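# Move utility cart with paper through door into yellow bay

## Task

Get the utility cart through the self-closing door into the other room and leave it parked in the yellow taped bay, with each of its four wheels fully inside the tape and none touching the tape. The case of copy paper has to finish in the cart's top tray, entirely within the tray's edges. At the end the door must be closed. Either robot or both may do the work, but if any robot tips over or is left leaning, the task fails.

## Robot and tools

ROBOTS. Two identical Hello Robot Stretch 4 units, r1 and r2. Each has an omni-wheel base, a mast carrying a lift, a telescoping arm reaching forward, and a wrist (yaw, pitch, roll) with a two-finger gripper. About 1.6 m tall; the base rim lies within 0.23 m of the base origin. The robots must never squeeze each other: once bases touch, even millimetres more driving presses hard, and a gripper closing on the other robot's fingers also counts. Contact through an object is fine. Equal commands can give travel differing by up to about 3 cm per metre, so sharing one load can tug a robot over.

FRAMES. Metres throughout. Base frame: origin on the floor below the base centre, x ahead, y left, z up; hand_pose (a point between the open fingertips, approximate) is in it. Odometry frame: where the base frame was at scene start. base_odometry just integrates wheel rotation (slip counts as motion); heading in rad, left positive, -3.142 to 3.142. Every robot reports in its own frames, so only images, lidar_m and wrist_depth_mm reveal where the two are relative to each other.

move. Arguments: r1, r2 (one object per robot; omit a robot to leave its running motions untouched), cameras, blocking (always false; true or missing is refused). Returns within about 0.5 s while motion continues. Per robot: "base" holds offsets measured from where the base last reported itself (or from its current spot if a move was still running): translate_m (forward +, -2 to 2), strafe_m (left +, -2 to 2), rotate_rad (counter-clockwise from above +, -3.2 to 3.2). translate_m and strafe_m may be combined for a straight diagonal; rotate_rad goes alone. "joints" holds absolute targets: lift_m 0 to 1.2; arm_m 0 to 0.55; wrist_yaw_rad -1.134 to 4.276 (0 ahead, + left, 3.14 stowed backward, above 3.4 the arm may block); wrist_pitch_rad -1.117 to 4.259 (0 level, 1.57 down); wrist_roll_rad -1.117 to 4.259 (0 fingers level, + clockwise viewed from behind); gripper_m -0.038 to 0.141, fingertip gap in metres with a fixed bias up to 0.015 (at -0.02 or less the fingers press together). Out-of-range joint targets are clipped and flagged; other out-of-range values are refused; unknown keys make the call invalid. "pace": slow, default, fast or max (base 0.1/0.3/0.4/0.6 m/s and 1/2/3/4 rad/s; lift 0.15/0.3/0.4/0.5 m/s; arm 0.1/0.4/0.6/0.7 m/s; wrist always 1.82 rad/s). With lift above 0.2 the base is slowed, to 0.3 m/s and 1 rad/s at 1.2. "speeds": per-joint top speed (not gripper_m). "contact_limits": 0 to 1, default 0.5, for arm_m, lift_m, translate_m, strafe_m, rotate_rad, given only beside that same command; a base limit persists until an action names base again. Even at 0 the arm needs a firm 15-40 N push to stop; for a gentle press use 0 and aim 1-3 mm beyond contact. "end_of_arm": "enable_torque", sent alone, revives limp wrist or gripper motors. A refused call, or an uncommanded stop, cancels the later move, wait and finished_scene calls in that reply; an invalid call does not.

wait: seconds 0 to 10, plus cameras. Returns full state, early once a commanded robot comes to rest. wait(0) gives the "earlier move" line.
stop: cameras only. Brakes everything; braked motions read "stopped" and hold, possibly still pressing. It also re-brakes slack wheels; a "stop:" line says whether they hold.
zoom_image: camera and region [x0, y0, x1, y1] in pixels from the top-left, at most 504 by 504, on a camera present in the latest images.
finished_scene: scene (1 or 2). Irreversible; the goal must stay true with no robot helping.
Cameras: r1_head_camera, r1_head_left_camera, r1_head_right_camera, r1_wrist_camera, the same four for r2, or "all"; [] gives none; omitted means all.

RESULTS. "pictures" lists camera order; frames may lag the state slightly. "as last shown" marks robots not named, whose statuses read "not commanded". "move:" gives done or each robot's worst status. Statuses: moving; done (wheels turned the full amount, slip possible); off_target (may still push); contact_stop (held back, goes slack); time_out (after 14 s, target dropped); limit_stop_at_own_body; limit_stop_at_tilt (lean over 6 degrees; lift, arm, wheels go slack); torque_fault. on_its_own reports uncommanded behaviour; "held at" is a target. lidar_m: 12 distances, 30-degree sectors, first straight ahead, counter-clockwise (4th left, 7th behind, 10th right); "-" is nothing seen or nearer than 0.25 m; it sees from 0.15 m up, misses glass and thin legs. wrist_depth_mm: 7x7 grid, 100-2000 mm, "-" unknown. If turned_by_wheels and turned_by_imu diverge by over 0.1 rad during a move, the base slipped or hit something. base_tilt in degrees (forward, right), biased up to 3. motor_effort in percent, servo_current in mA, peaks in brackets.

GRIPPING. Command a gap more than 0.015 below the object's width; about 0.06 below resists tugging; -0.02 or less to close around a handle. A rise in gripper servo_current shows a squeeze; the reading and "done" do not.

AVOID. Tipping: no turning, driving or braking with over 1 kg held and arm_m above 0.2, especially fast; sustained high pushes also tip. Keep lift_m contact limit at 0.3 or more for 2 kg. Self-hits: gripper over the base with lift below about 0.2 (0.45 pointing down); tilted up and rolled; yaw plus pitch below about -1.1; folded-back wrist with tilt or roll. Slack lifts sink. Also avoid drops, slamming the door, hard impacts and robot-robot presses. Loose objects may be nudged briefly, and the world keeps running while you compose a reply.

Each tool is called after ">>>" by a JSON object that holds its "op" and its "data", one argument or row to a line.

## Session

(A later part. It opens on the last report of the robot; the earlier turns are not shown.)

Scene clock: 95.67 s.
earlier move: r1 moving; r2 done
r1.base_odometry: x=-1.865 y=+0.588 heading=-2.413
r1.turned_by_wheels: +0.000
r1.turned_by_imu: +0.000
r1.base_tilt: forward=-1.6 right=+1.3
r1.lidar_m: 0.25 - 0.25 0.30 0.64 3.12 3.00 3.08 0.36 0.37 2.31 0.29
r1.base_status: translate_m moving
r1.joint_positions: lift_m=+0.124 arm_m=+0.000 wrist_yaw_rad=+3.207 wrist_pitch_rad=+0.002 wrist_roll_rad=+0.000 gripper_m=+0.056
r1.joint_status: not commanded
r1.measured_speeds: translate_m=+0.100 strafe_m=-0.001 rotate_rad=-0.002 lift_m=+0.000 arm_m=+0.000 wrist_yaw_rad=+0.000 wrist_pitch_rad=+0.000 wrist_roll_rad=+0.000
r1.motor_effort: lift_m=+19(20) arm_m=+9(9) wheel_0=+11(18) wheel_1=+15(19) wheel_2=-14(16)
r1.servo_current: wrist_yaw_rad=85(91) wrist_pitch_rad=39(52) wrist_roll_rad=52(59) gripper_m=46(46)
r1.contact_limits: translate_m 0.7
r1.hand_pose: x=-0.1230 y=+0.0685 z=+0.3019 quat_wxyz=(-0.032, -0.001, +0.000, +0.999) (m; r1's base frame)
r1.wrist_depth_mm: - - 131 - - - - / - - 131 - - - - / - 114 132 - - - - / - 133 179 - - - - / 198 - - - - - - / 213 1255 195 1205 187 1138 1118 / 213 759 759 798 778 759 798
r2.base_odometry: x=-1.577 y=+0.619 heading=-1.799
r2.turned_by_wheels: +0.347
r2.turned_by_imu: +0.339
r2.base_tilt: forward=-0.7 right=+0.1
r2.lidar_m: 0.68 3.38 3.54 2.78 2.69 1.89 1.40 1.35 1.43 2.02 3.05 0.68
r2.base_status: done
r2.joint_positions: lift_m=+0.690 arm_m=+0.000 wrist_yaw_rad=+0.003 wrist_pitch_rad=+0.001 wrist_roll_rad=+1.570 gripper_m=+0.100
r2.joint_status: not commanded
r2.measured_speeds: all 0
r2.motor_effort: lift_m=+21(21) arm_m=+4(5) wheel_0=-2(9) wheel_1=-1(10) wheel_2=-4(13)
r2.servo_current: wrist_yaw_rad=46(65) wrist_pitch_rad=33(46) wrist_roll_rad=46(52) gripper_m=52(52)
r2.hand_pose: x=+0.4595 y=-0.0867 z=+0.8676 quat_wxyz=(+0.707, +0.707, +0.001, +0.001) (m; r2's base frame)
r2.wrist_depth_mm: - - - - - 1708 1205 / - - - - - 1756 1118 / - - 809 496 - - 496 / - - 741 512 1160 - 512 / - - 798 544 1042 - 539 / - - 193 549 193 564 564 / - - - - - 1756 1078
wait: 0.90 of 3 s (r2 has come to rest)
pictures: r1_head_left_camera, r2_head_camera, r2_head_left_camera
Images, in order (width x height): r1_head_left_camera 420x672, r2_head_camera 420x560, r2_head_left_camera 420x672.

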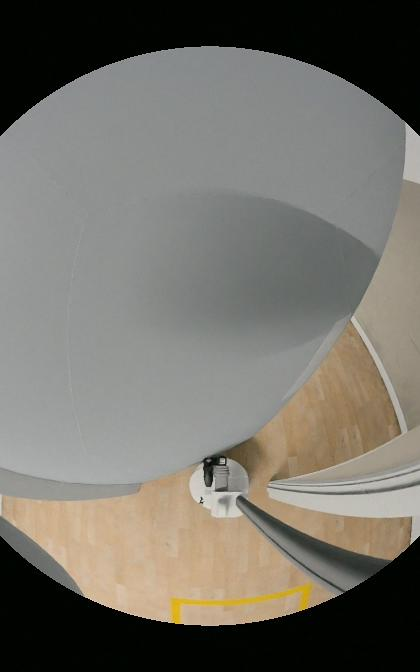

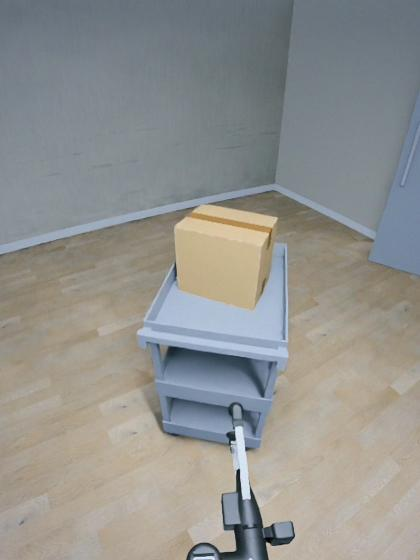

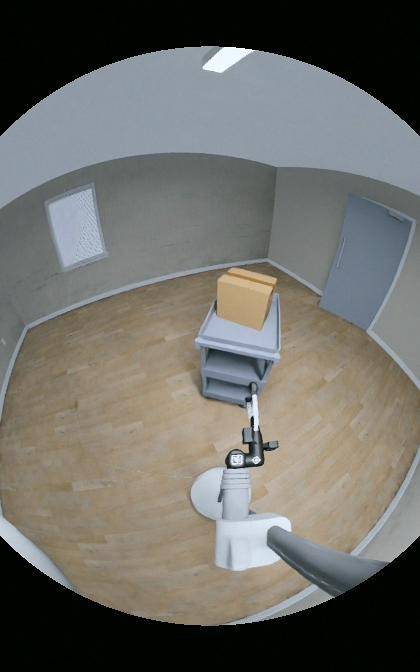

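>>> {"op": "move", "data": {
  "blocking": false,
  "r2": {"base":{"translate_m":0.3,"strafe_m":0.08},"pace":"slow","contact_limits":{"translate_m":0.3}},
  "cameras": []
}}

>>> {"op": "wait", "data": {
  "seconds": 5,
  "cameras": ["r1_head_left_camera","r1_head_right_camera","r2_head_camera"]
}}

Scene clock: 102.07 s.
earlier move: r1 moving
move: r2 moving
r1.base_odometry: x=-2.343 y=+0.161 heading=-2.413
r1.turned_by_wheels: +0.000
r1.turned_by_imu: -0.001
r1.base_tilt: forward=-1.6 right=+1.3
r1.lidar_m: 1.46 0.25 3.03 0.25 0.27 0.67 3.69 0.76 0.93 2.23 2.29 3.12
r1.base_status: translate_m moving
r1.joint_positions: lift_m=+0.124 arm_m=+0.000 wrist_yaw_rad=+3.197 wrist_pitch_rad=+0.002 wrist_roll_rad=+0.000 gripper_m=+0.056
r1.joint_status: not commanded
r1.measured_speeds: translate_m=+0.100 strafe_m=+0.001 rotate_rad=-0.003 lift_m=+0.000 arm_m=+0.000 wrist_yaw_rad=+0.000 wrist_pitch_rad=+0.000 wrist_roll_rad=+0.000
r1.motor_effort: lift_m=+19(20) arm_m=+5(5) wheel_0=+3(6) wheel_1=+10(13) wheel_2=-7(8)
r1.servo_current: wrist_yaw_rad=78(78) wrist_pitch_rad=39(46) wrist_roll_rad=46(65) gripper_m=46(46)
r1.contact_limits: translate_m 0.7
r1.hand_pose: x=-0.1219 y=+0.0714 z=+0.3019 quat_wxyz=(-0.027, -0.001, +0.000, +1.000) (m; r1's base frame)
r1.wrist_depth_mm: - 133 132 - - - - / - 116 132 - - - - / - 114 138 - - - - / - 134 185 - - - - / 204 854 - - - - 1756 / 213 931 194 1182 187 1160 1025 / 217 750 750 798 788 759 750
r2.base_odometry: x=-1.577 y=+0.606 heading=-1.799
r2.turned_by_wheels: +0.000
r2.turned_by_imu: +0.001
r2.base_tilt: forward=-0.7 right=+0.1
r2.lidar_m: 0.69 3.37 3.57 2.75 2.69 1.92 1.42 1.37 1.45 2.05 2.69 0.68
r2.base_status: translate_m moving; strafe_m moving
r2.joint_positions: lift_m=+0.690 arm_m=+0.000 wrist_yaw_rad=+0.003 wrist_pitch_rad=+0.001 wrist_roll_rad=+1.570 gripper_m=+0.100
r2.joint_status: not commanded
r2.measured_speeds: translate_m=+0.048 strafe_m=+0.013 rotate_rad=+0.000 lift_m=+0.000 arm_m=+0.000 wrist_yaw_rad=+0.000 wrist_pitch_rad=+0.000 wrist_roll_rad=+0.000
r2.motor_effort: lift_m=+21(21) arm_m=+4(5) wheel_0=+7(7) wheel_1=+5(7) wheel_2=-9(11)
r2.servo_current: wrist_yaw_rad=46(59) wrist_pitch_rad=39(46) wrist_roll_rad=46(46) gripper_m=46(59)
r2.contact_limits: translate_m 0.3
r2.hand_pose: x=+0.4595 y=-0.0867 z=+0.8676 quat_wxyz=(+0.707, +0.707, +0.001, +0.001) (m; r2's base frame)
r2.wrist_depth_mm: - - - - - 1756 1182 / - - - - - 1708 466 / - - 788 488 - - 480 / - - 732 504 - - 500 / - - 778 530 1042 - 525 / - - 193 530 192 549 554 / - - - - - 1756 585
pictures: none
No camera images: "cameras" was empty.

Scene clock: 105.50 s.
earlier move: r1 time_out; r2 moving
r1.base_odometry: x=-2.538 y=-0.012 heading=-2.413
r1.turned_by_wheels: +0.001
r1.turned_by_imu: +0.001
r1.base_tilt: forward=-1.6 right=+1.3
r1.lidar_m: 1.21 1.33 2.62 0.29 0.25 0.48 3.96 0.99 1.31 2.22 2.28 3.05
r1.base_status: translate_m time_out (by the wheels' count: +1.401 of +1.400)
r1.joint_positions: lift_m=+0.124 arm_m=+0.000 wrist_yaw_rad=+3.196 wrist_pitch_rad=+0.002 wrist_roll_rad=+0.000 gripper_m=+0.056
r1.joint_status: not commanded
r1.measured_speeds: all 0
r1.motor_effort: lift_m=+19(20) arm_m=+4(5) wheel_0=+0(7) wheel_1=+1(13) wheel_2=+0(9)
r1.servo_current: wrist_yaw_rad=65(78) wrist_pitch_rad=46(52) wrist_roll_rad=52(72) gripper_m=39(46)
r1.contact_limits: translate_m 0.7
r1.hand_pose: x=-0.1219 y=+0.0715 z=+0.3019 quat_wxyz=(-0.027, -0.001, +0.000, +1.000) (m; r1's base frame)
r1.wrist_depth_mm: - 133 133 - - - 379 / - 111 133 - - - 329 / - 114 138 - - - 410 / - 134 185 - - - 415 / 206 1060 - - - - 424 / 213 1042 193 1182 188 1118 424 / 218 750 750 788 778 759 415
r2.base_odometry: x=-1.567 y=+0.310 heading=-1.799
r2.turned_by_wheels: +0.000
r2.turned_by_imu: +0.001
r2.base_tilt: forward=-0.7 right=+0.1
r2.lidar_m: 0.42 3.08 3.20 2.85 2.76 2.30 1.70 1.63 1.73 2.46 2.20 0.42
r2.base_status: translate_m moving; strafe_m moving
r2.joint_positions: lift_m=+0.690 arm_m=+0.000 wrist_yaw_rad=+0.003 wrist_pitch_rad=+0.001 wrist_roll_rad=+1.570 gripper_m=+0.100
r2.joint_status: not commanded
r2.measured_speeds: translate_m=+0.015 strafe_m=+0.004 rotate_rad=+0.000 lift_m=+0.000 arm_m=+0.000 wrist_yaw_rad=+0.000 wrist_pitch_rad=+0.000 wrist_roll_rad=+0.000
r2.motor_effort: lift_m=+21(21) arm_m=+5(5) wheel_0=+10(10) wheel_1=+4(9) wheel_2=-5(11)
r2.servo_current: wrist_yaw_rad=39(72) wrist_pitch_rad=39(52) wrist_roll_rad=46(59) gripper_m=46(59)
r2.contact_limits: translate_m 0.3
r2.hand_pose: x=+0.4595 y=-0.0867 z=+0.8676 quat_wxyz=(+0.707, +0.707, +0.001, +0.001) (m; r2's base frame)
r2.wrist_depth_mm: - - - 152 206 - - / - 410 407 158 214 778 - / - 449 439 166 224 778 - / - - 473 173 232 - - / - - 500 181 240 - - / - - 193 183 196 1537 508 / - - - - - 1708 1205
wait: 3.43 of 5 s (r1 has come to rest)
pictures: r1_head_left_camera, r1_head_right_camera, r2_head_camera
Images, in order (width x height): r1_head_left_camera 420x672, r1_head_right_camera 420x672, r2_head_camera 420x560.

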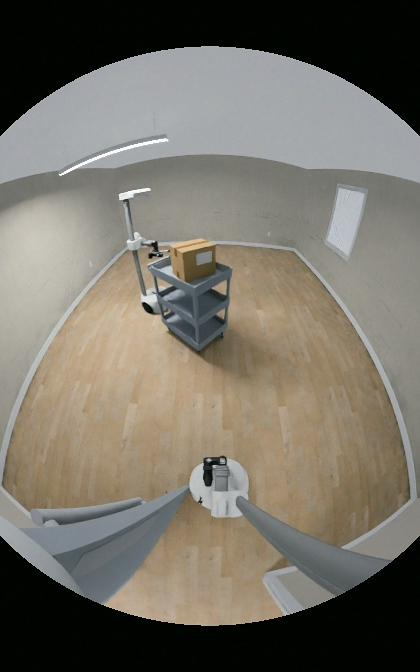

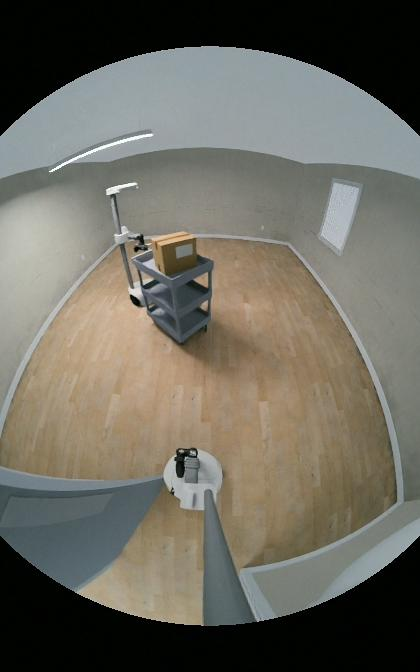

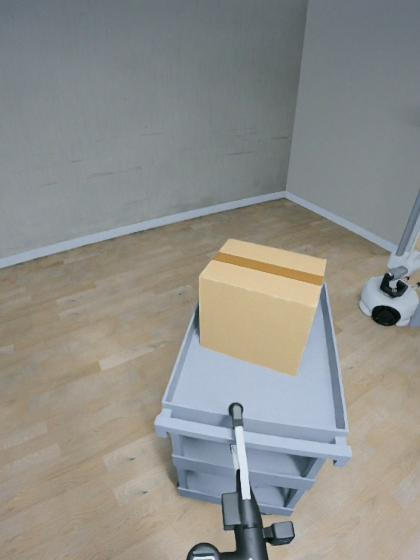

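>>> {"op": "move", "data": {
  "blocking": false,
  "r1": {"base":{"translate_m":0.07,"strafe_m":0.62},"pace":"slow","contact_limits":{"strafe_m":0.6}},
  "r2": {"joints":{"gripper_m":-0.025}},
  "cameras": []
}}

>>> {"op": "wait", "data": {
  "seconds": 3,
  "cameras": []
}}

>>> {"op": "wait", "data": {
  "seconds": 6,
  "cameras": ["r1_head_left_camera","r2_head_camera","r2_head_right_camera"]
}}

Scene clock: 112.63 s.
earlier move: r2 done
move: r1 moving; r2 moving
r1.base_odometry: x=-2.531 y=-0.023 heading=-2.413
r1.turned_by_wheels: +0.000
r1.turned_by_imu: -0.001
r1.base_tilt: forward=-1.6 right=+1.3
r1.lidar_m: 1.22 1.34 2.62 0.31 0.25 0.45 3.99 1.02 1.31 2.21 2.29 3.11
r1.base_status: translate_m moving; strafe_m moving
r1.joint_positions: lift_m=+0.124 arm_m=+0.000 wrist_yaw_rad=+3.196 wrist_pitch_rad=+0.002 wrist_roll_rad=+0.000 gripper_m=+0.056
r1.joint_status: not commanded
r1.measured_speeds: translate_m=+0.006 strafe_m=+0.053 rotate_rad=+0.000 lift_m=+0.000 arm_m=+0.000 wrist_yaw_rad=+0.000 wrist_pitch_rad=+0.000 wrist_roll_rad=+0.000
r1.motor_effort: lift_m=+20(20) arm_m=+4(5) wheel_0=-16(16) wheel_1=+10(11) wheel_2=+0(2)
r1.servo_current: wrist_yaw_rad=46(72) wrist_pitch_rad=39(46) wrist_roll_rad=52(52) gripper_m=46(46)
r1.contact_limits: strafe_m 0.6
r1.hand_pose: x=-0.1219 y=+0.0715 z=+0.3019 quat_wxyz=(-0.027, -0.001, +0.000, +1.000) (m; r1's base frame)
r1.wrist_depth_mm: - 133 133 - - - 314 / - 111 133 - - - 322 / - 114 138 - - - 389 / - 134 185 - - - 402 / 205 - - - - - 407 / 213 1098 193 1182 187 1138 407 / 218 750 750 798 778 715 397
r2.base_odometry: x=-1.567 y=+0.309 heading=-1.799
r2.turned_by_wheels: +0.000
r2.turned_by_imu: +0.000
r2.base_tilt: forward=-0.7 right=+0.1
r2.lidar_m: 0.42 3.10 3.18 2.84 2.75 2.30 1.72 1.66 1.76 2.47 2.19 0.40
r2.base_status: done
r2.joint_positions: lift_m=+0.690 arm_m=+0.000 wrist_yaw_rad=+0.003 wrist_pitch_rad=+0.001 wrist_roll_rad=+1.570 gripper_m=+0.083
r2.joint_status: gripper_m moving
r2.measured_speeds: all 0
r2.motor_effort: lift_m=+21(21) arm_m=+4(5) wheel_0=+5(5) wheel_1=+5(5) wheel_2=-6(6)
r2.servo_current: wrist_yaw_rad=59(59) wrist_pitch_rad=39(46) wrist_roll_rad=46(52) gripper_m=130(130)
r2.contact_limits: translate_m 0.3
r2.hand_pose: x=+0.4595 y=-0.0867 z=+0.8676 quat_wxyz=(+0.707, +0.707, +0.001, +0.001) (m; r2's base frame)
r2.wrist_depth_mm: - - - 151 207 741 - / - 413 407 157 214 788 - / - 449 439 165 222 - - / - - 469 455 232 - - / - - 504 179 240 - - / - - 196 185 192 1661 508 / - - - - - 1921 1205
pictures: none
No camera images: "cameras" was empty.

Scene clock: 114.10 s.
earlier move: r1 moving; r2 done
r1.base_odometry: x=-2.451 y=-0.136 heading=-2.413
r1.turned_by_wheels: +0.000
r1.turned_by_imu: +0.001
r1.base_tilt: forward=-1.6 right=+1.2
r1.lidar_m: 1.21 1.47 2.47 2.35 0.25 0.38 3.99 1.08 1.35 2.38 2.45 3.31
r1.base_status: translate_m moving; strafe_m moving
r1.joint_positions: lift_m=+0.124 arm_m=+0.000 wrist_yaw_rad=+3.196 wrist_pitch_rad=+0.002 wrist_roll_rad=+0.000 gripper_m=+0.056
r1.joint_status: not commanded
r1.measured_speeds: translate_m=+0.010 strafe_m=+0.101 rotate_rad=+0.003 lift_m=+0.000 arm_m=+0.000 wrist_yaw_rad=+0.000 wrist_pitch_rad=+0.000 wrist_roll_rad=+0.000
r1.motor_effort: lift_m=+19(20) arm_m=+5(5) wheel_0=-10(16) wheel_1=+7(12) wheel_2=-1(3)
r1.servo_current: wrist_yaw_rad=52(72) wrist_pitch_rad=39(52) wrist_roll_rad=39(65) gripper_m=46(52)
r1.contact_limits: strafe_m 0.6
r1.hand_pose: x=-0.1219 y=+0.0715 z=+0.3019 quat_wxyz=(-0.027, -0.001, +0.000, +1.000) (m; r1's base frame)
r1.wrist_depth_mm: - 133 133 - - 473 277 / - 112 132 - - 484 282 / - 114 138 - - 504 263 / - 134 185 - - 508 290 / 206 1708 - - - 517 265 / 213 1205 194 1205 188 517 293 / 218 750 750 788 778 436 265
r2.base_odometry: x=-1.567 y=+0.309 heading=-1.799
r2.turned_by_wheels: +0.000
r2.turned_by_imu: +0.000
r2.base_tilt: forward=-0.7 right=+0.1
r2.lidar_m: 0.40 3.08 3.22 2.85 2.76 2.30 1.69 1.63 1.74 2.46 2.01 0.40
r2.base_status: done
r2.joint_positions: lift_m=+0.690 arm_m=+0.000 wrist_yaw_rad=+0.003 wrist_pitch_rad=+0.001 wrist_roll_rad=+1.570 gripper_m=-0.024
r2.joint_status: all done
r2.measured_speeds: all 0
r2.motor_effort: lift_m=+21(21) arm_m=+4(5) wheel_0=+2(5) wheel_1=+4(5) wheel_2=-3(6)
r2.servo_current: wrist_yaw_rad=46(65) wrist_pitch_rad=46(46) wrist_roll_rad=52(59) gripper_m=111(254)
r2.contact_limits: translate_m 0.3
r2.hand_pose: x=+0.4595 y=-0.0867 z=+0.8676 quat_wxyz=(+0.707, +0.707, +0.001, +0.001) (m; r2's base frame)
r2.wrist_depth_mm: - - - 142 196 - - / - 397 394 147 204 - - / - 430 427 152 211 - - / - 469 455 159 220 - - / - - 488 166 229 - - / - - 187 171 181 1618 508 / - - - - 248 1618 1205
wait: 1.47 of 3 s (r2 has come to rest)
pictures: none
No camera images: "cameras" was empty.

Scene clock: 119.37 s.
earlier move: r1 contact_stop
r1.base_odometry: x=-2.188 y=-0.509 heading=-2.409
r1.turned_by_wheels: +0.004
r1.turned_by_imu: +0.010
r1.base_tilt: forward=-1.6 right=+1.3
r1.lidar_m: 1.22 2.76 2.01 1.91 0.25 0.25 0.48 1.39 1.43 2.82 2.92 1.20
r1.base_status: translate_m contact_stop (by the wheels' count: +0.069 of +0.070); strafe_m contact_stop (by the wheels' count: +0.604 of +0.620)
r1.joint_positions: lift_m=+0.124 arm_m=+0.000 wrist_yaw_rad=+3.196 wrist_pitch_rad=+0.002 wrist_roll_rad=+0.000 gripper_m=+0.056
r1.joint_status: not commanded
r1.measured_speeds: all 0
r1.on_its_own: the wheels are slack since a contact_stop
r1.motor_effort: lift_m=+20(20) arm_m=+4(5) wheel_0=+0(30) wheel_1=+0(30) wheel_2=+0(7)
r1.servo_current: wrist_yaw_rad=39(72) wrist_pitch_rad=39(52) wrist_roll_rad=39(72) gripper_m=39(52)
r1.contact_limits: strafe_m 0.6
r1.hand_pose: x=-0.1219 y=+0.0715 z=+0.3019 quat_wxyz=(-0.027, -0.001, +0.000, +1.000) (m; r1's base frame)
r1.wrist_depth_mm: - 135 - - 343 229 172 / - 121 135 - 343 221 173 / - 123 177 - 347 233 175 / 109 135 213 - 351 222 176 / 216 - - 1661 355 224 176 / 1008 1205 195 1042 191 225 176 / 759 750 750 153 330 203 176
r2.base_odometry: x=-1.567 y=+0.309 heading=-1.799
r2.turned_by_wheels: +0.000
r2.turned_by_imu: +0.001
r2.base_tilt: forward=-0.6 right=+0.1
r2.lidar_m: 0.42 3.09 3.19 2.85 2.74 2.29 1.71 1.65 1.76 2.50 1.83 0.42
r2.base_status: done
r2.joint_positions: lift_m=+0.690 arm_m=+0.000 wrist_yaw_rad=+0.003 wrist_pitch_rad=+0.001 wrist_roll_rad=+1.570 gripper_m=-0.024
r2.joint_status: all done
r2.measured_speeds: all 0
r2.motor_effort: lift_m=+21(21) arm_m=+4(5) wheel_0=+2(5) wheel_1=+4(5) wheel_2=-3(6)
r2.servo_current: wrist_yaw_rad=52(65) wrist_pitch_rad=39(46) wrist_roll_rad=33(59) gripper_m=111(254)
r2.contact_limits: translate_m 0.3
r2.hand_pose: x=+0.4595 y=-0.0867 z=+0.8676 quat_wxyz=(+0.707, +0.707, +0.001, +0.001) (m; r2's base frame)
r2.wrist_depth_mm: - - - 142 196 - - / - 397 397 147 204 - - / - 427 424 152 212 - - / - 466 455 159 220 - - / - - 492 166 228 - - / - - 187 171 182 1576 508 / - - - - 247 1618 1205
wait: 5.27 of 6 s (r1 has come to rest)
pictures: r1_head_left_camera, r2_head_camera, r2_head_right_camera
Images, in order (width x height): r1_head_left_camera 420x672, r2_head_camera 420x560, r2_head_right_camera 420x672.

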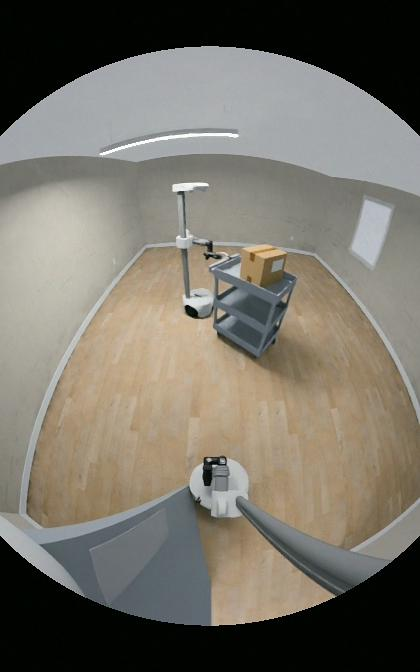

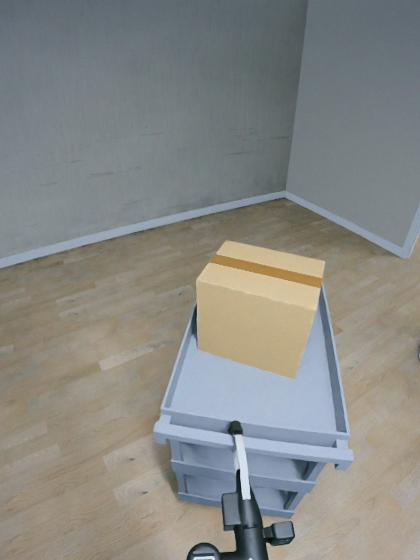

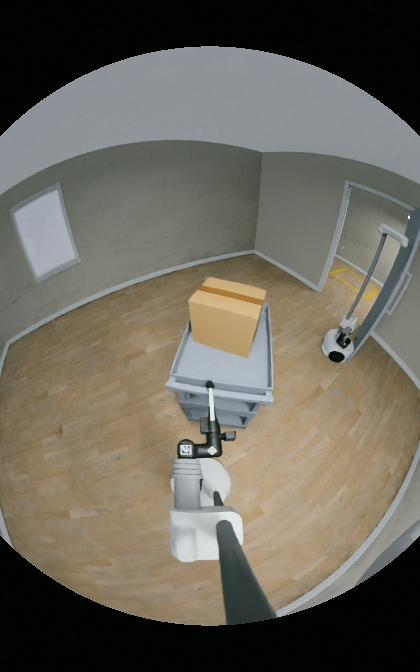

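>>> {"op": "stop", "data": {
  "cameras": []
}}

>>> {"op": "move", "data": {
  "blocking": false,
  "r2": {"base":{"strafe_m":-0.4},"pace":"slow","contact_limits":{"strafe_m":0.7}},
  "cameras": []
}}

>>> {"op": "wait", "data": {
  "seconds": 6,
  "cameras": ["r2_head_camera"]
}}

>>> {"op": "move", "data": {
  "blocking": false,
  "r2": {"base":{"rotate_rad":0.5},"pace":"slow","contact_limits":{"rotate_rad":0.6}},
  "cameras": []
}}

>>> {"op": "wait", "data": {
  "seconds": 4,
  "cameras": ["r2_head_camera","r2_head_right_camera","r1_head_left_camera"]
}}

Scene clock: 142.00 s.
stop: r1's wheels hold again
r1.base_odometry: x=-2.188 y=-0.509 heading=-2.409
r1.turned_by_wheels: +0.000
r1.turned_by_imu: +0.000
r1.base_tilt: forward=-1.6 right=+1.3
r1.lidar_m: 1.21 2.77 2.00 1.89 0.25 0.25 0.46 1.38 1.45 2.82 2.91 1.17
r1.base_status: translate_m contact_stop (by the wheels' count: +0.069 of +0.070); strafe_m contact_stop (by the wheels' count: +0.604 of +0.620)
r1.joint_positions: lift_m=+0.124 arm_m=+0.000 wrist_yaw_rad=+3.196 wrist_pitch_rad=+0.002 wrist_roll_rad=+0.000 gripper_m=+0.056
r1.joint_status: not commanded
r1.measured_speeds: all 0
r1.motor_effort: lift_m=+20(20) arm_m=+4(5) wheel_0=+0(30) wheel_1=+0(30) wheel_2=+0(7)
r1.servo_current: wrist_yaw_rad=59(72) wrist_pitch_rad=46(52) wrist_roll_rad=46(72) gripper_m=39(52)
r1.contact_limits: strafe_m 0.6
r1.hand_pose: x=-0.1219 y=+0.0715 z=+0.3019 quat_wxyz=(-0.027, -0.001, +0.000, +1.000) (m; r1's base frame)
r1.wrist_depth_mm: - 135 - - 342 228 172 / - 121 135 - 343 220 173 / - 124 178 - 347 234 175 / 109 135 212 - 349 223 175 / 215 - - 1661 355 224 176 / 1008 1182 193 1060 191 224 177 / 750 750 741 153 330 204 176
r2.base_odometry: x=-1.567 y=+0.309 heading=-1.799
r2.turned_by_wheels: +0.000
r2.turned_by_imu: +0.000
r2.base_tilt: forward=-0.7 right=+0.1
r2.lidar_m: 0.39 3.10 3.26 2.84 2.76 2.32 1.71 1.64 1.77 2.47 1.83 0.42
r2.base_status: done
r2.joint_positions: lift_m=+0.690 arm_m=+0.000 wrist_yaw_rad=+0.003 wrist_pitch_rad=+0.001 wrist_roll_rad=+1.570 gripper_m=-0.024
r2.joint_status: all done
r2.measured_speeds: all 0
r2.motor_effort: lift_m=+21(21) arm_m=+4(5) wheel_0=+2(5) wheel_1=+4(5) wheel_2=-3(6)
r2.servo_current: wrist_yaw_rad=39(65) wrist_pitch_rad=39(46) wrist_roll_rad=33(59) gripper_m=111(254)
r2.contact_limits: translate_m 0.3
r2.hand_pose: x=+0.4595 y=-0.0867 z=+0.8676 quat_wxyz=(+0.707, +0.707, +0.001, +0.001) (m; r2's base frame)
r2.wrist_depth_mm: - - - 142 196 - - / - 399 397 147 204 - - / - 427 424 152 211 - - / - 473 455 159 220 - - / - - 492 166 229 - - / - - 186 170 182 1576 504 / - - - - 247 1576 1160
pictures: none
No camera images: "cameras" was empty.

Scene clock: 142.50 s.
move: r2 moving
r1: as last shown
r1.lidar_m: 1.21 2.79 2.00 1.90 0.25 0.25 0.48 1.39 1.41 2.83 2.92 1.19
r1.motor_effort: lift_m=+19(20) arm_m=+4(4) wheel_0=+0(1) wheel_1=+0(0) wheel_2=+0(0)
r1.servo_current: wrist_yaw_rad=46(52) wrist_pitch_rad=46(52) wrist_roll_rad=26(59) gripper_m=39(46)
r1.contact_limits: strafe_m 0.6
r1.wrist_depth_mm: - 135 - - 340 229 172 / - 121 135 - 342 220 173 / - 124 178 - 349 232 174 / 109 135 213 - 351 222 175 / 215 - - 1756 353 224 176 / 1008 1205 193 1042 191 224 176 / 759 750 750 153 330 202 176
r2.base_odometry: x=-1.581 y=+0.312 heading=-1.798
r2.turned_by_wheels: +0.001
r2.turned_by_imu: +0.001
r2.base_tilt: forward=-0.7 right=+0.0
r2.lidar_m: 0.41 3.10 3.19 2.85 2.75 2.23 1.71 1.64 1.73 2.48 1.80 0.41
r2.base_status: strafe_m moving
r2.joint_positions: lift_m=+0.690 arm_m=+0.000 wrist_yaw_rad=+0.003 wrist_pitch_rad=+0.001 wrist_roll_rad=+1.570 gripper_m=-0.024
r2.joint_status: not commanded
r2.measured_speeds: translate_m=+0.000 strafe_m=-0.056 rotate_rad=+0.001 lift_m=+0.000 arm_m=+0.000 wrist_yaw_rad=+0.000 wrist_pitch_rad=+0.000 wrist_roll_rad=+0.000
r2.motor_effort: lift_m=+21(21) arm_m=+3(4) wheel_0=+11(11) wheel_1=-6(9) wheel_2=-1(2)
r2.servo_current: wrist_yaw_rad=52(59) wrist_pitch_rad=33(52) wrist_roll_rad=52(52) gripper_m=91(111)
r2.contact_limits: strafe_m 0.7
r2.hand_pose: x=+0.4595 y=-0.0867 z=+0.8676 quat_wxyz=(+0.707, +0.707, +0.001, +0.001) (m; r2's base frame)
r2.wrist_depth_mm: - - - 140 195 - - / - 394 394 146 202 - - / - 427 424 151 210 - - / - 466 455 157 219 - - / - - 492 165 228 - - / - - 187 169 182 1618 508 / - - - - 245 1537 1205
pictures: none
No camera images: "cameras" was empty.

Scene clock: 147.13 s.
earlier move: r2 done
r1.base_odometry: x=-2.188 y=-0.509 heading=-2.409
r1.turned_by_wheels: +0.000
r1.turned_by_imu: +0.000
r1.base_tilt: forward=-1.6 right=+1.3
r1.lidar_m: 1.06 1.50 1.99 1.89 0.25 0.25 0.47 1.38 1.42 2.82 2.93 1.07
r1.base_status: not commanded
r1.joint_positions: lift_m=+0.124 arm_m=+0.000 wrist_yaw_rad=+3.196 wrist_pitch_rad=+0.002 wrist_roll_rad=+0.000 gripper_m=+0.056
r1.joint_status: not commanded
r1.measured_speeds: all 0
r1.motor_effort: lift_m=+19(20) arm_m=+4(4) wheel_0=+0(1) wheel_1=+0(1) wheel_2=+0(0)
r1.servo_current: wrist_yaw_rad=39(72) wrist_pitch_rad=46(52) wrist_roll_rad=39(72) gripper_m=39(52)
r1.contact_limits: strafe_m 0.6
r1.hand_pose: x=-0.1219 y=+0.0715 z=+0.3019 quat_wxyz=(-0.027, -0.001, +0.000, +1.000) (m; r1's base frame)
r1.wrist_depth_mm: - 134 - - 342 228 172 / - 121 135 - 343 221 173 / - 123 178 - 349 233 174 / 109 135 212 - 349 222 175 / 216 - - 1661 353 224 177 / 1025 1205 194 1060 191 225 177 / 741 750 750 153 332 202 176
r2.base_odometry: x=-1.956 y=+0.399 heading=-1.799
r2.turned_by_wheels: -0.001
r2.turned_by_imu: +0.000
r2.base_tilt: forward=-0.7 right=+0.1
r2.lidar_m: 0.35 0.41 3.41 3.21 3.09 2.06 1.52 1.45 1.56 2.16 1.52 0.46
r2.base_status: done
r2.joint_positions: lift_m=+0.690 arm_m=+0.000 wrist_yaw_rad=+0.005 wrist_pitch_rad=+0.001 wrist_roll_rad=+1.570 gripper_m=-0.024
r2.joint_status: not commanded
r2.measured_speeds: all 0
r2.motor_effort: lift_m=+21(21) arm_m=+4(4) wheel_0=+5(19) wheel_1=-4(9) wheel_2=+0(2)
r2.servo_current: wrist_yaw_rad=33(65) wrist_pitch_rad=39(52) wrist_roll_rad=46(59) gripper_m=85(111)
r2.contact_limits: strafe_m 0.7
r2.hand_pose: x=+0.4597 y=-0.0861 z=+0.8676 quat_wxyz=(+0.707, +0.707, +0.002, +0.001) (m; r2's base frame)
r2.wrist_depth_mm: - - - 268 272 1661 1182 / - - - 258 262 1708 517 / - - - 191 252 820 - / - 449 452 184 244 831 - / - 445 452 179 236 - - / - - 188 171 180 - - / - - 452 - 222 - -
wait: 4.63 of 6 s (r2 has come to rest)
pictures: r2_head_camera
Images, in order (width x height): r2_head_camera 420x560.

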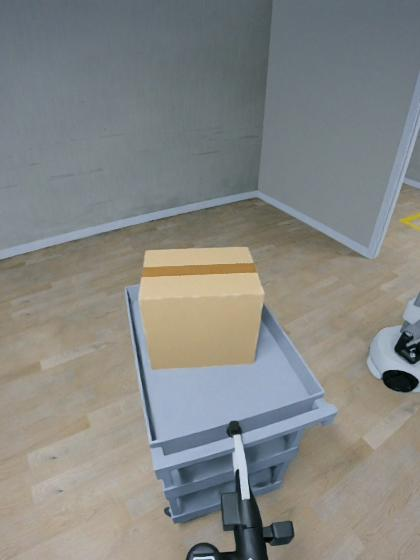

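Scene clock: 147.63 s.
move: r2 moving
r1: as last shown
r1.lidar_m: 1.04 1.51 2.01 1.91 0.25 0.25 0.46 1.39 1.45 2.83 2.91 1.07
r1.motor_effort: lift_m=+19(20) arm_m=+4(4) wheel_0=+0(1) wheel_1=+0(0) wheel_2=+0(0)
r1.servo_current: wrist_yaw_rad=46(65) wrist_pitch_rad=39(46) wrist_roll_rad=65(65) gripper_m=39(46)
r1.contact_limits: strafe_m 0.6
r1.wrist_depth_mm: - 134 - - 342 228 172 / - 121 135 - 345 220 173 / - 123 177 - 347 233 174 / 109 135 213 - 353 221 176 / 215 - - 1618 355 224 177 / 1008 1229 193 1042 191 224 177 / 759 759 750 153 330 203 176
r2.base_odometry: x=-1.957 y=+0.399 heading=-1.675
r2.turned_by_wheels: +0.124
r2.turned_by_imu: +0.120
r2.base_tilt: forward=-0.7 right=+0.1
r2.lidar_m: 0.38 3.26 3.59 3.14 3.10 1.89 1.48 1.48 1.64 2.56 1.52 0.44
r2.base_status: rotate_rad moving
r2.joint_positions: lift_m=+0.690 arm_m=+0.000 wrist_yaw_rad=-0.013 wrist_pitch_rad=+0.001 wrist_roll_rad=+1.570 gripper_m=-0.024
r2.joint_status: not commanded
r2.measured_speeds: translate_m=-0.001 strafe_m=-0.001 rotate_rad=+0.492 lift_m=+0.000 arm_m=+0.000 wrist_yaw_rad=-0.002 wrist_pitch_rad=+0.000 wrist_roll_rad=+0.000
r2.motor_effort: lift_m=+21(21) arm_m=+3(4) wheel_0=-13(13) wheel_1=-8(8) wheel_2=-19(19)
r2.servo_current: wrist_yaw_rad=72(85) wrist_pitch_rad=39(46) wrist_roll_rad=33(59) gripper_m=85(98)
r2.contact_limits: rotate_rad 0.6
r2.hand_pose: x=+0.4581 y=-0.0911 z=+0.8676 quat_wxyz=(+0.707, +0.707, -0.004, -0.005) (m; r2's base frame)
r2.wrist_depth_mm: - - - 190 252 1708 1229 / - - - 185 248 1661 - / - - 449 181 241 778 - / - 452 449 178 237 - - / - - 455 175 233 - - / - - 187 171 182 - - / - - 469 - 226 - -
pictures: none
No camera images: "cameras" was empty.

Scene clock: 148.83 s.
earlier move: r2 done
r1.base_odometry: x=-2.188 y=-0.509 heading=-2.409
r1.turned_by_wheels: +0.000
r1.turned_by_imu: +0.000
r1.base_tilt: forward=-1.6 right=+1.3
r1.lidar_m: 1.12 1.50 2.00 1.91 0.25 0.25 0.46 1.40 1.42 2.81 2.92 1.11
r1.base_status: not commanded
r1.joint_positions: lift_m=+0.124 arm_m=+0.000 wrist_yaw_rad=+3.196 wrist_pitch_rad=+0.002 wrist_roll_rad=+0.000 gripper_m=+0.056
r1.joint_status: not commanded
r1.measured_speeds: all 0
r1.motor_effort: lift_m=+19(20) arm_m=+4(4) wheel_0=-1(1) wheel_1=+0(0) wheel_2=+0(0)
r1.servo_current: wrist_yaw_rad=59(65) wrist_pitch_rad=39(52) wrist_roll_rad=26(65) gripper_m=39(52)
r1.contact_limits: strafe_m 0.6
r1.hand_pose: x=-0.1219 y=+0.0715 z=+0.3019 quat_wxyz=(-0.027, -0.001, +0.000, +1.000) (m; r1's base frame)
r1.wrist_depth_mm: - 135 - - 342 228 172 / - 121 135 - 343 220 173 / - 123 178 - 347 231 174 / 109 135 212 - 351 222 176 / 216 - - 1708 351 224 176 / 1025 1205 193 1042 191 224 176 / 759 750 768 153 330 203 176
r2.base_odometry: x=-1.956 y=+0.399 heading=-1.300
r2.turned_by_wheels: +0.374
r2.turned_by_imu: +0.363
r2.base_tilt: forward=-0.7 right=+0.1
r2.lidar_m: 0.42 3.39 3.24 3.11 2.11 1.54 1.47 1.54 2.13 1.54 0.39 0.34
r2.base_status: done
r2.joint_positions: lift_m=+0.690 arm_m=+0.000 wrist_yaw_rad=-0.013 wrist_pitch_rad=+0.001 wrist_roll_rad=+1.570 gripper_m=-0.024
r2.joint_status: not commanded
r2.measured_speeds: all 0
r2.motor_effort: lift_m=+21(21) arm_m=-4(4) wheel_0=-8(14) wheel_1=-5(9) wheel_2=-7(20)
r2.servo_current: wrist_yaw_rad=72(85) wrist_pitch_rad=46(46) wrist_roll_rad=52(72) gripper_m=78(98)
r2.contact_limits: rotate_rad 0.6
r2.hand_pose: x=+0.4582 y=-0.0911 z=+0.8676 quat_wxyz=(+0.707, +0.707, -0.004, -0.005) (m; r2's base frame)
r2.wrist_depth_mm: - 347 347 105 161 - - / - 384 387 116 173 - - / - 442 436 123 187 - - / - - 492 134 204 - - / - - - 150 223 1576 496 / - - 187 166 180 1576 1205 / - - - - 272 320 1098
wait: 1.20 of 4 s (r2 has come to rest)
pictures: r1_head_left_camera, r2_head_camera, r2_head_right_camera
Images, in order (width x height): r1_head_left_camera 420x672, r2_head_camera 420x560, r2_head_right_camera 420x672.

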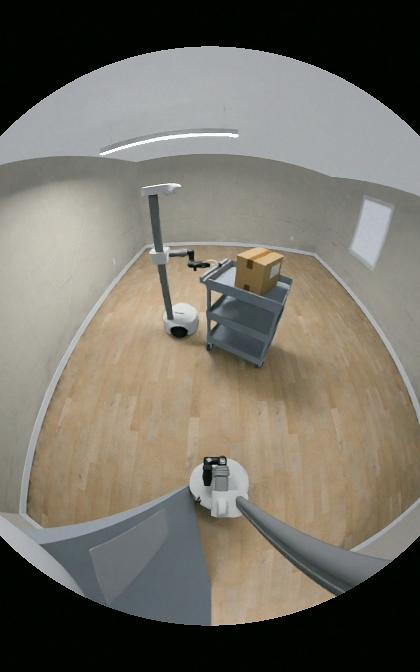

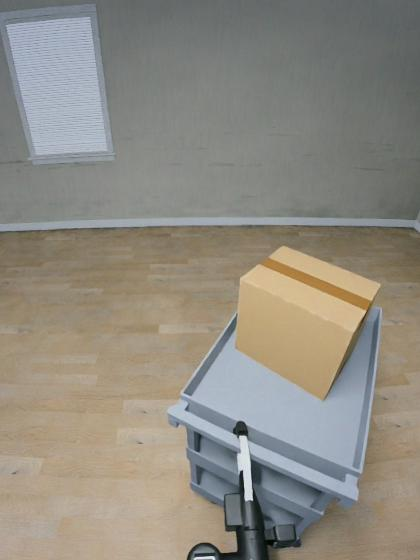

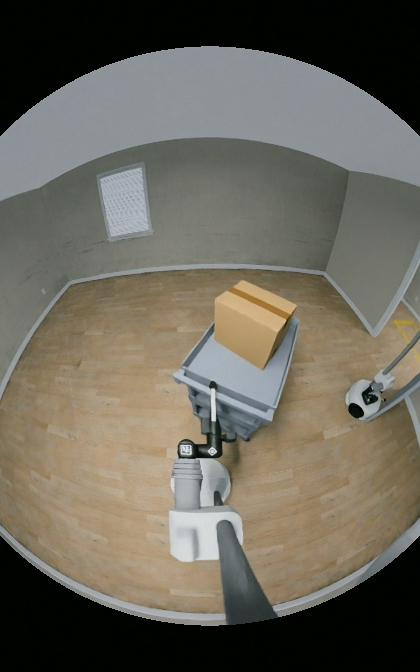

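>>> {"op": "move", "data": {
  "blocking": false,
  "r2": {"base":{"strafe_m":-0.38,"translate_m":0.15},"pace":"slow","contact_limits":{"strafe_m":0.7}},
  "cameras": []
}}

>>> {"op": "wait", "data": {
  "seconds": 6,
  "cameras": []
}}

>>> {"op": "move", "data": {
  "blocking": false,
  "r2": {"base":{"rotate_rad":0.45},"pace":"slow","contact_limits":{"rotate_rad":0.6}},
  "cameras": []
}}

>>> {"op": "wait", "data": {
  "seconds": 4,
  "cameras": ["r2_head_camera","r1_head_left_camera"]
}}

Scene clock: 157.73 s.
move: r2 moving
r1: as last shown
r1.base_tilt: forward=-1.6 right=+1.2
r1.lidar_m: 1.12 1.52 2.00 1.90 0.25 0.25 0.48 1.40 1.42 2.81 2.91 1.08
r1.motor_effort: lift_m=+19(20) arm_m=+4(4) wheel_0=+0(1) wheel_1=+0(0) wheel_2=+0(0)
r1.servo_current: wrist_yaw_rad=52(59) wrist_pitch_rad=46(52) wrist_roll_rad=59(59) gripper_m=46(46)
r1.contact_limits: strafe_m 0.6
r1.wrist_depth_mm: - 135 - - 342 229 172 / - 121 135 - 345 220 173 / - 123 177 - 347 233 174 / 109 136 211 - 351 222 175 / 215 - - 1708 353 224 177 / 1008 1205 193 1025 191 224 176 / 759 759 759 153 330 203 176
r2.base_odometry: x=-1.966 y=+0.392 heading=-1.301
r2.turned_by_wheels: +0.000
r2.turned_by_imu: +0.000
r2.base_tilt: forward=-0.7 right=+0.0
r2.lidar_m: 0.44 3.38 3.24 3.11 2.09 1.56 1.48 1.54 2.13 1.50 0.38 0.36
r2.base_status: translate_m moving; strafe_m moving
r2.joint_positions: lift_m=+0.690 arm_m=+0.000 wrist_yaw_rad=-0.005 wrist_pitch_rad=+0.001 wrist_roll_rad=+1.570 gripper_m=-0.024
r2.joint_status: not commanded
r2.measured_speeds: translate_m=+0.017 strafe_m=-0.045 rotate_rad=+0.005 lift_m=+0.000 arm_m=-0.001 wrist_yaw_rad=+0.058 wrist_pitch_rad=+0.000 wrist_roll_rad=+0.000
r2.motor_effort: lift_m=+21(21) arm_m=-3(4) wheel_0=+12(12) wheel_1=-5(9) wheel_2=-11(11)
r2.servo_current: wrist_yaw_rad=46(85) wrist_pitch_rad=46(46) wrist_roll_rad=39(52) gripper_m=91(91)
r2.contact_limits: strafe_m 0.7
r2.hand_pose: x=+0.4589 y=-0.0887 z=+0.8676 quat_wxyz=(+0.707, +0.707, -0.001, -0.002) (m; r2's base frame)
r2.wrist_depth_mm: - 347 343 103 156 - - / - 379 382 109 169 - - / - 439 433 118 183 - - / - - 496 132 200 - - / - - - 145 221 1661 496 / - - 186 159 180 1618 1182 / - - - - 271 319 1078
pictures: none
No camera images: "cameras" was empty.

Scene clock: 162.60 s.
earlier move: r2 done
r1.base_odometry: x=-2.188 y=-0.509 heading=-2.409
r1.turned_by_wheels: +0.000
r1.turned_by_imu: +0.000
r1.base_tilt: forward=-1.6 right=+1.3
r1.lidar_m: 0.83 1.12 1.99 1.91 0.25 0.25 0.47 1.40 1.43 2.80 2.91 0.76
r1.base_status: not commanded
r1.joint_positions: lift_m=+0.124 arm_m=+0.000 wrist_yaw_rad=+3.196 wrist_pitch_rad=+0.002 wrist_roll_rad=+0.000 gripper_m=+0.056
r1.joint_status: not commanded
r1.measured_speeds: all 0
r1.motor_effort: lift_m=+20(20) arm_m=+4(4) wheel_0=+0(1) wheel_1=+0(0) wheel_2=+0(0)
r1.servo_current: wrist_yaw_rad=33(72) wrist_pitch_rad=33(52) wrist_roll_rad=52(72) gripper_m=39(46)
r1.contact_limits: strafe_m 0.6
r1.hand_pose: x=-0.1219 y=+0.0715 z=+0.3019 quat_wxyz=(-0.027, -0.001, +0.000, +1.000) (m; r1's base frame)
r1.wrist_depth_mm: - 134 - - 340 228 172 / - 121 134 - 343 220 173 / - 123 177 - 347 233 174 / 109 135 212 - 349 223 175 / 216 - - 1661 355 224 176 / 991 1229 194 1042 190 224 177 / 750 759 750 153 329 203 177
r2.base_odometry: x=-2.282 y=+0.153 heading=-1.300
r2.turned_by_wheels: +0.000
r2.turned_by_imu: +0.004
r2.base_tilt: forward=-0.7 right=+0.1
r2.lidar_m: 0.44 3.27 3.58 3.47 2.30 1.69 1.61 1.72 2.37 1.13 0.36 0.33
r2.base_status: done
r2.joint_positions: lift_m=+0.690 arm_m=+0.000 wrist_yaw_rad=+0.008 wrist_pitch_rad=+0.001 wrist_roll_rad=+1.570 gripper_m=-0.024
r2.joint_status: not commanded
r2.measured_speeds: all 0
r2.motor_effort: lift_m=+21(21) arm_m=+4(4) wheel_0=+8(21) wheel_1=-5(9) wheel_2=-4(11)
r2.servo_current: wrist_yaw_rad=59(85) wrist_pitch_rad=39(46) wrist_roll_rad=39(65) gripper_m=91(91)
r2.contact_limits: strafe_m 0.7
r2.hand_pose: x=+0.4599 y=-0.0853 z=+0.8676 quat_wxyz=(+0.707, +0.707, +0.003, +0.002) (m; r2's base frame)
r2.wrist_depth_mm: - 342 336 - 137 - - / - 379 387 - 151 - - / - 480 449 - 169 - - / - - - 111 191 559 521 / - - - 127 219 1618 484 / - - 187 148 179 1576 1205 / - - - - 329 342 338
wait: 4.87 of 6 s (r2 has come to rest)
pictures: none
No camera images: "cameras" was empty.

Scene clock: 163.10 s.
move: r2 moving
r1: as last shown
r1.base_tilt: forward=-1.6 right=+1.2
r1.lidar_m: 0.87 1.12 2.01 1.91 0.25 0.25 0.45 1.37 1.44 2.81 2.92 0.76
r1.motor_effort: lift_m=+19(20) arm_m=+4(4) wheel_0=+0(1) wheel_1=+0(0) wheel_2=+0(0)
r1.servo_current: wrist_yaw_rad=46(52) wrist_pitch_rad=39(46) wrist_roll_rad=52(59) gripper_m=33(46)
r1.contact_limits: strafe_m 0.6
r1.wrist_depth_mm: - 135 - - 340 228 172 / - 121 135 - 343 220 172 / - 123 177 - 347 234 174 / 109 135 211 - 351 222 176 / 216 - - 1708 355 224 176 / 1008 1205 193 1025 191 225 176 / 750 759 768 153 330 203 176
r2.base_odometry: x=-2.283 y=+0.153 heading=-1.177
r2.turned_by_wheels: +0.123
r2.turned_by_imu: +0.119
r2.base_tilt: forward=-0.7 right=+0.1
r2.lidar_m: 0.45 3.37 3.52 3.48 2.07 1.64 1.62 1.77 2.36 1.09 0.32 0.32
r2.base_status: rotate_rad moving
r2.joint_positions: lift_m=+0.690 arm_m=+0.000 wrist_yaw_rad=-0.016 wrist_pitch_rad=+0.001 wrist_roll_rad=+1.570 gripper_m=-0.024
r2.joint_status: not commanded
r2.measured_speeds: translate_m=+0.000 strafe_m=-0.001 rotate_rad=+0.483 lift_m=+0.000 arm_m=+0.000 wrist_yaw_rad=-0.051 wrist_pitch_rad=+0.001 wrist_roll_rad=+0.000
r2.motor_effort: lift_m=+21(21) arm_m=+4(4) wheel_0=-13(18) wheel_1=-10(12) wheel_2=-14(16)
r2.servo_current: wrist_yaw_rad=98(98) wrist_pitch_rad=46(46) wrist_roll_rad=52(52) gripper_m=91(91)
r2.contact_limits: rotate_rad 0.6
r2.hand_pose: x=+0.4578 y=-0.0921 z=+0.8676 quat_wxyz=(+0.707, +0.707, -0.005, -0.006) (m; r2's base frame)
r2.wrist_depth_mm: - 347 342 - 135 - - / - 394 397 - 151 - - / - - 469 - 170 - - / - - - 110 195 1430 508 / - - - 129 227 1618 462 / - - 186 155 180 1499 1118 / - - - - 343 1576 1138
pictures: none
No camera images: "cameras" was empty.

Scene clock: 164.57 s.
earlier move: r2 done
r1.base_odometry: x=-2.188 y=-0.509 heading=-2.409
r1.turned_by_wheels: +0.000
r1.turned_by_imu: +0.000
r1.base_tilt: forward=-1.6 right=+1.3
r1.lidar_m: 1.01 1.14 1.98 1.91 0.25 0.25 0.47 1.40 1.40 2.82 2.90 0.93
r1.base_status: not commanded
r1.joint_positions: lift_m=+0.124 arm_m=+0.000 wrist_yaw_rad=+3.196 wrist_pitch_rad=+0.002 wrist_roll_rad=+0.000 gripper_m=+0.056
r1.joint_status: not commanded
r1.measured_speeds: all 0
r1.motor_effort: lift_m=+19(20) arm_m=+4(4) wheel_0=+0(1) wheel_1=+0(1) wheel_2=+0(0)
r1.servo_current: wrist_yaw_rad=59(65) wrist_pitch_rad=33(52) wrist_roll_rad=39(59) gripper_m=33(46)
r1.contact_limits: strafe_m 0.6
r1.hand_pose: x=-0.1219 y=+0.0715 z=+0.3019 quat_wxyz=(-0.027, -0.001, +0.000, +1.000) (m; r1's base frame)
r1.wrist_depth_mm: - 134 - - 342 228 172 / - 121 135 - 343 220 173 / - 123 177 - 349 232 175 / 109 135 213 - 349 223 175 / 216 - - 1661 353 224 176 / 1025 1205 193 1042 190 225 177 / 741 750 759 153 330 203 176
r2.base_odometry: x=-2.282 y=+0.153 heading=-0.852
r2.turned_by_wheels: +0.325
r2.turned_by_imu: +0.306
r2.base_tilt: forward=-0.7 right=+0.0
r2.lidar_m: 0.49 3.72 3.48 2.53 1.76 1.61 1.65 2.17 1.16 1.13 0.29 0.31
r2.base_status: done
r2.joint_positions: lift_m=+0.690 arm_m=+0.000 wrist_yaw_rad=-0.009 wrist_pitch_rad=+0.003 wrist_roll_rad=+1.570 gripper_m=-0.024
r2.joint_status: not commanded
r2.measured_speeds: all 0
r2.motor_effort: lift_m=+21(21) arm_m=+4(6) wheel_0=-1(23) wheel_1=-8(15) wheel_2=-6(19)
r2.servo_current: wrist_yaw_rad=46(163) wrist_pitch_rad=46(46) wrist_roll_rad=39(52) gripper_m=78(91)
r2.contact_limits: rotate_rad 0.6
r2.hand_pose: x=+0.4585 y=-0.0899 z=+0.8670 quat_wxyz=(+0.707, +0.707, -0.002, -0.004) (m; r2's base frame)
r2.wrist_depth_mm: - 355 - - - - - / - - - - - - - / - - - - - - - / - - - - - - - / - - - - - - 1118 / - - 185 - 154 353 1118 / - - - - - 1576 1182
wait: 1.47 of 4 s (r2 has come to rest)
pictures: r1_head_left_camera, r2_head_camera
Images, in order (width x height): r1_head_left_camera 420x672, r2_head_camera 420x560.

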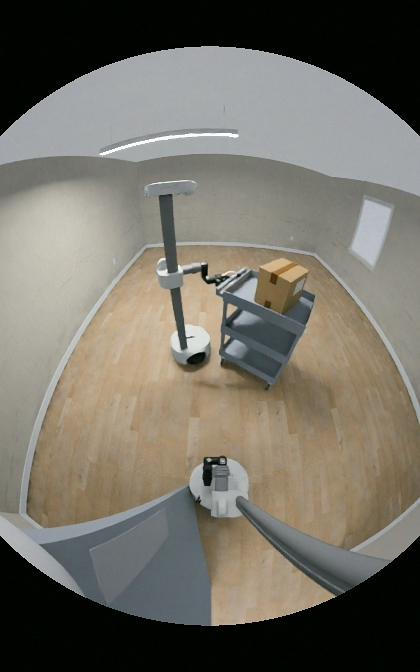

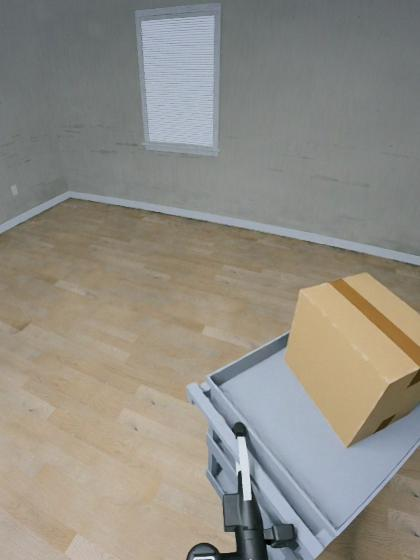

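>>> {"op": "move", "data": {
  "blocking": false,
  "r2": {"base":{"strafe_m":-0.45,"translate_m":0.4},"pace":"slow","contact_limits":{"strafe_m":0.7}},
  "cameras": []
}}

>>> {"op": "wait", "data": {
  "seconds": 8,
  "cameras": ["r2_head_camera","r1_head_left_camera"]
}}

Scene clock: 173.80 s.
move: r2 moving
r1: as last shown
r1.base_tilt: forward=-1.6 right=+1.2
r1.lidar_m: 0.99 1.13 1.98 1.91 0.25 0.25 0.47 1.39 1.41 2.82 2.90 0.93
r1.motor_effort: lift_m=+19(20) arm_m=+4(4) wheel_0=+0(0) wheel_1=+0(0) wheel_2=+0(0)
r1.servo_current: wrist_yaw_rad=59(59) wrist_pitch_rad=39(46) wrist_roll_rad=52(59) gripper_m=46(46)
r1.contact_limits: strafe_m 0.6
r1.wrist_depth_mm: - 135 - - 342 229 172 / - 121 135 - 345 220 172 / - 123 177 - 347 233 174 / 109 136 212 - 349 223 176 / 216 - - 1661 353 224 177 / 1025 1205 194 1025 192 224 176 / 759 750 750 153 332 203 176
r2.base_odometry: x=-2.284 y=+0.141 heading=-0.852
r2.turned_by_wheels: +0.000
r2.turned_by_imu: +0.000
r2.base_tilt: forward=-0.7 right=+0.1
r2.lidar_m: 0.47 3.71 3.45 2.55 1.75 1.62 1.69 2.17 1.16 1.09 0.27 0.30
r2.base_status: translate_m moving; strafe_m moving
r2.joint_positions: lift_m=+0.690 arm_m=+0.000 wrist_yaw_rad=-0.009 wrist_pitch_rad=+0.003 wrist_roll_rad=+1.570 gripper_m=-0.024
r2.joint_status: not commanded
r2.measured_speeds: translate_m=+0.033 strafe_m=-0.037 rotate_rad=+0.005 lift_m=+0.000 arm_m=+0.000 wrist_yaw_rad=+0.000 wrist_pitch_rad=+0.000 wrist_roll_rad=+0.000
r2.motor_effort: lift_m=+21(21) arm_m=+4(4) wheel_0=+10(14) wheel_1=-5(7) wheel_2=-13(14)
r2.servo_current: wrist_yaw_rad=72(72) wrist_pitch_rad=39(46) wrist_roll_rad=46(59) gripper_m=85(85)
r2.contact_limits: strafe_m 0.7
r2.hand_pose: x=+0.4585 y=-0.0899 z=+0.8670 quat_wxyz=(+0.707, +0.707, -0.002, -0.004) (m; r2's base frame)
r2.wrist_depth_mm: - 355 - - - - - / - - - - - - - / - - - - - - - / - - - - - - - / - - - - - - 1118 / - - 185 - - 355 1138 / - - - - - 1576 1182
pictures: none
No camera images: "cameras" was empty.

Scene clock: 180.57 s.
earlier move: r2 done
r1.base_odometry: x=-2.188 y=-0.509 heading=-2.409
r1.turned_by_wheels: +0.000
r1.turned_by_imu: +0.000
r1.base_tilt: forward=-1.6 right=+1.3
r1.lidar_m: 0.87 2.80 2.00 1.89 0.25 0.25 0.47 1.36 1.43 2.81 1.40 0.91
r1.base_status: not commanded
r1.joint_positions: lift_m=+0.124 arm_m=+0.000 wrist_yaw_rad=+3.196 wrist_pitch_rad=+0.002 wrist_roll_rad=+0.000 gripper_m=+0.056
r1.joint_status: not commanded
r1.measured_speeds: all 0
r1.motor_effort: lift_m=+20(20) arm_m=+4(4) wheel_0=+0(1) wheel_1=+0(0) wheel_2=+0(0)
r1.servo_current: wrist_yaw_rad=65(72) wrist_pitch_rad=52(52) wrist_roll_rad=72(72) gripper_m=39(52)
r1.contact_limits: strafe_m 0.6
r1.hand_pose: x=-0.1219 y=+0.0715 z=+0.3019 quat_wxyz=(-0.027, -0.001, +0.000, +1.000) (m; r1's base frame)
r1.wrist_depth_mm: - 135 - - 342 228 172 / - 121 135 - 342 221 173 / - 123 177 - 345 234 174 / 109 135 212 - 351 222 176 / 216 - - 1708 355 224 176 / 1008 1205 194 1042 191 224 176 / 759 759 759 153 330 203 176
r2.base_odometry: x=-2.357 y=-0.444 heading=-0.852
r2.turned_by_wheels: +0.000
r2.turned_by_imu: +0.005
r2.base_tilt: forward=-0.7 right=+0.1
r2.lidar_m: 0.42 3.35 3.72 3.39 2.32 2.17 2.23 0.92 0.88 2.21 2.73 0.40
r2.base_status: done
r2.joint_positions: lift_m=+0.690 arm_m=+0.000 wrist_yaw_rad=+0.009 wrist_pitch_rad=+0.003 wrist_roll_rad=+1.570 gripper_m=-0.024
r2.joint_status: not commanded
r2.measured_speeds: all 0
r2.motor_effort: lift_m=+21(21) arm_m=+4(5) wheel_0=+7(19) wheel_1=-2(7) wheel_2=-5(14)
r2.servo_current: wrist_yaw_rad=59(78) wrist_pitch_rad=39(52) wrist_roll_rad=52(59) gripper_m=78(91)
r2.contact_limits: strafe_m 0.7
r2.hand_pose: x=+0.4600 y=-0.0849 z=+0.8670 quat_wxyz=(+0.707, +0.707, +0.004, +0.002) (m; r2's base frame)
r2.wrist_depth_mm: - - 549 139 194 - - / - 397 394 145 202 - - / - 430 424 150 210 - - / - 477 462 157 220 - - / - - 496 164 229 - - / - - 185 171 179 1618 488 / - - - - - 1499 1182
wait: 6.77 of 8 s (r2 has come to rest)
pictures: r1_head_left_camera, r2_head_camera
Images, in order (width x height): r1_head_left_camera 420x672, r2_head_camera 420x560.

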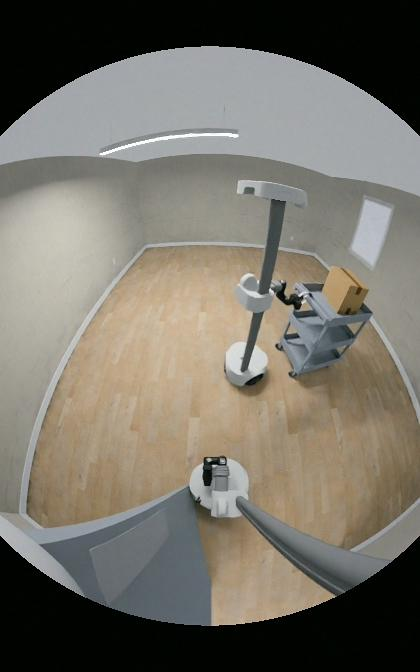

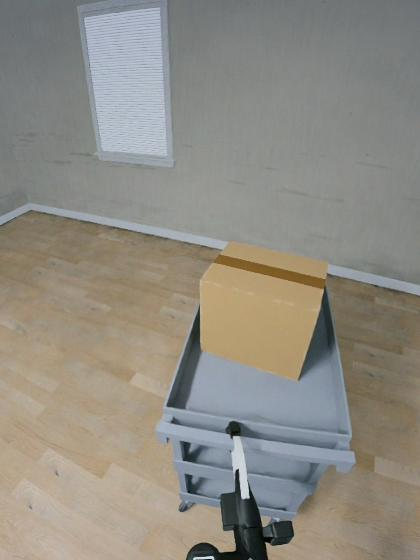

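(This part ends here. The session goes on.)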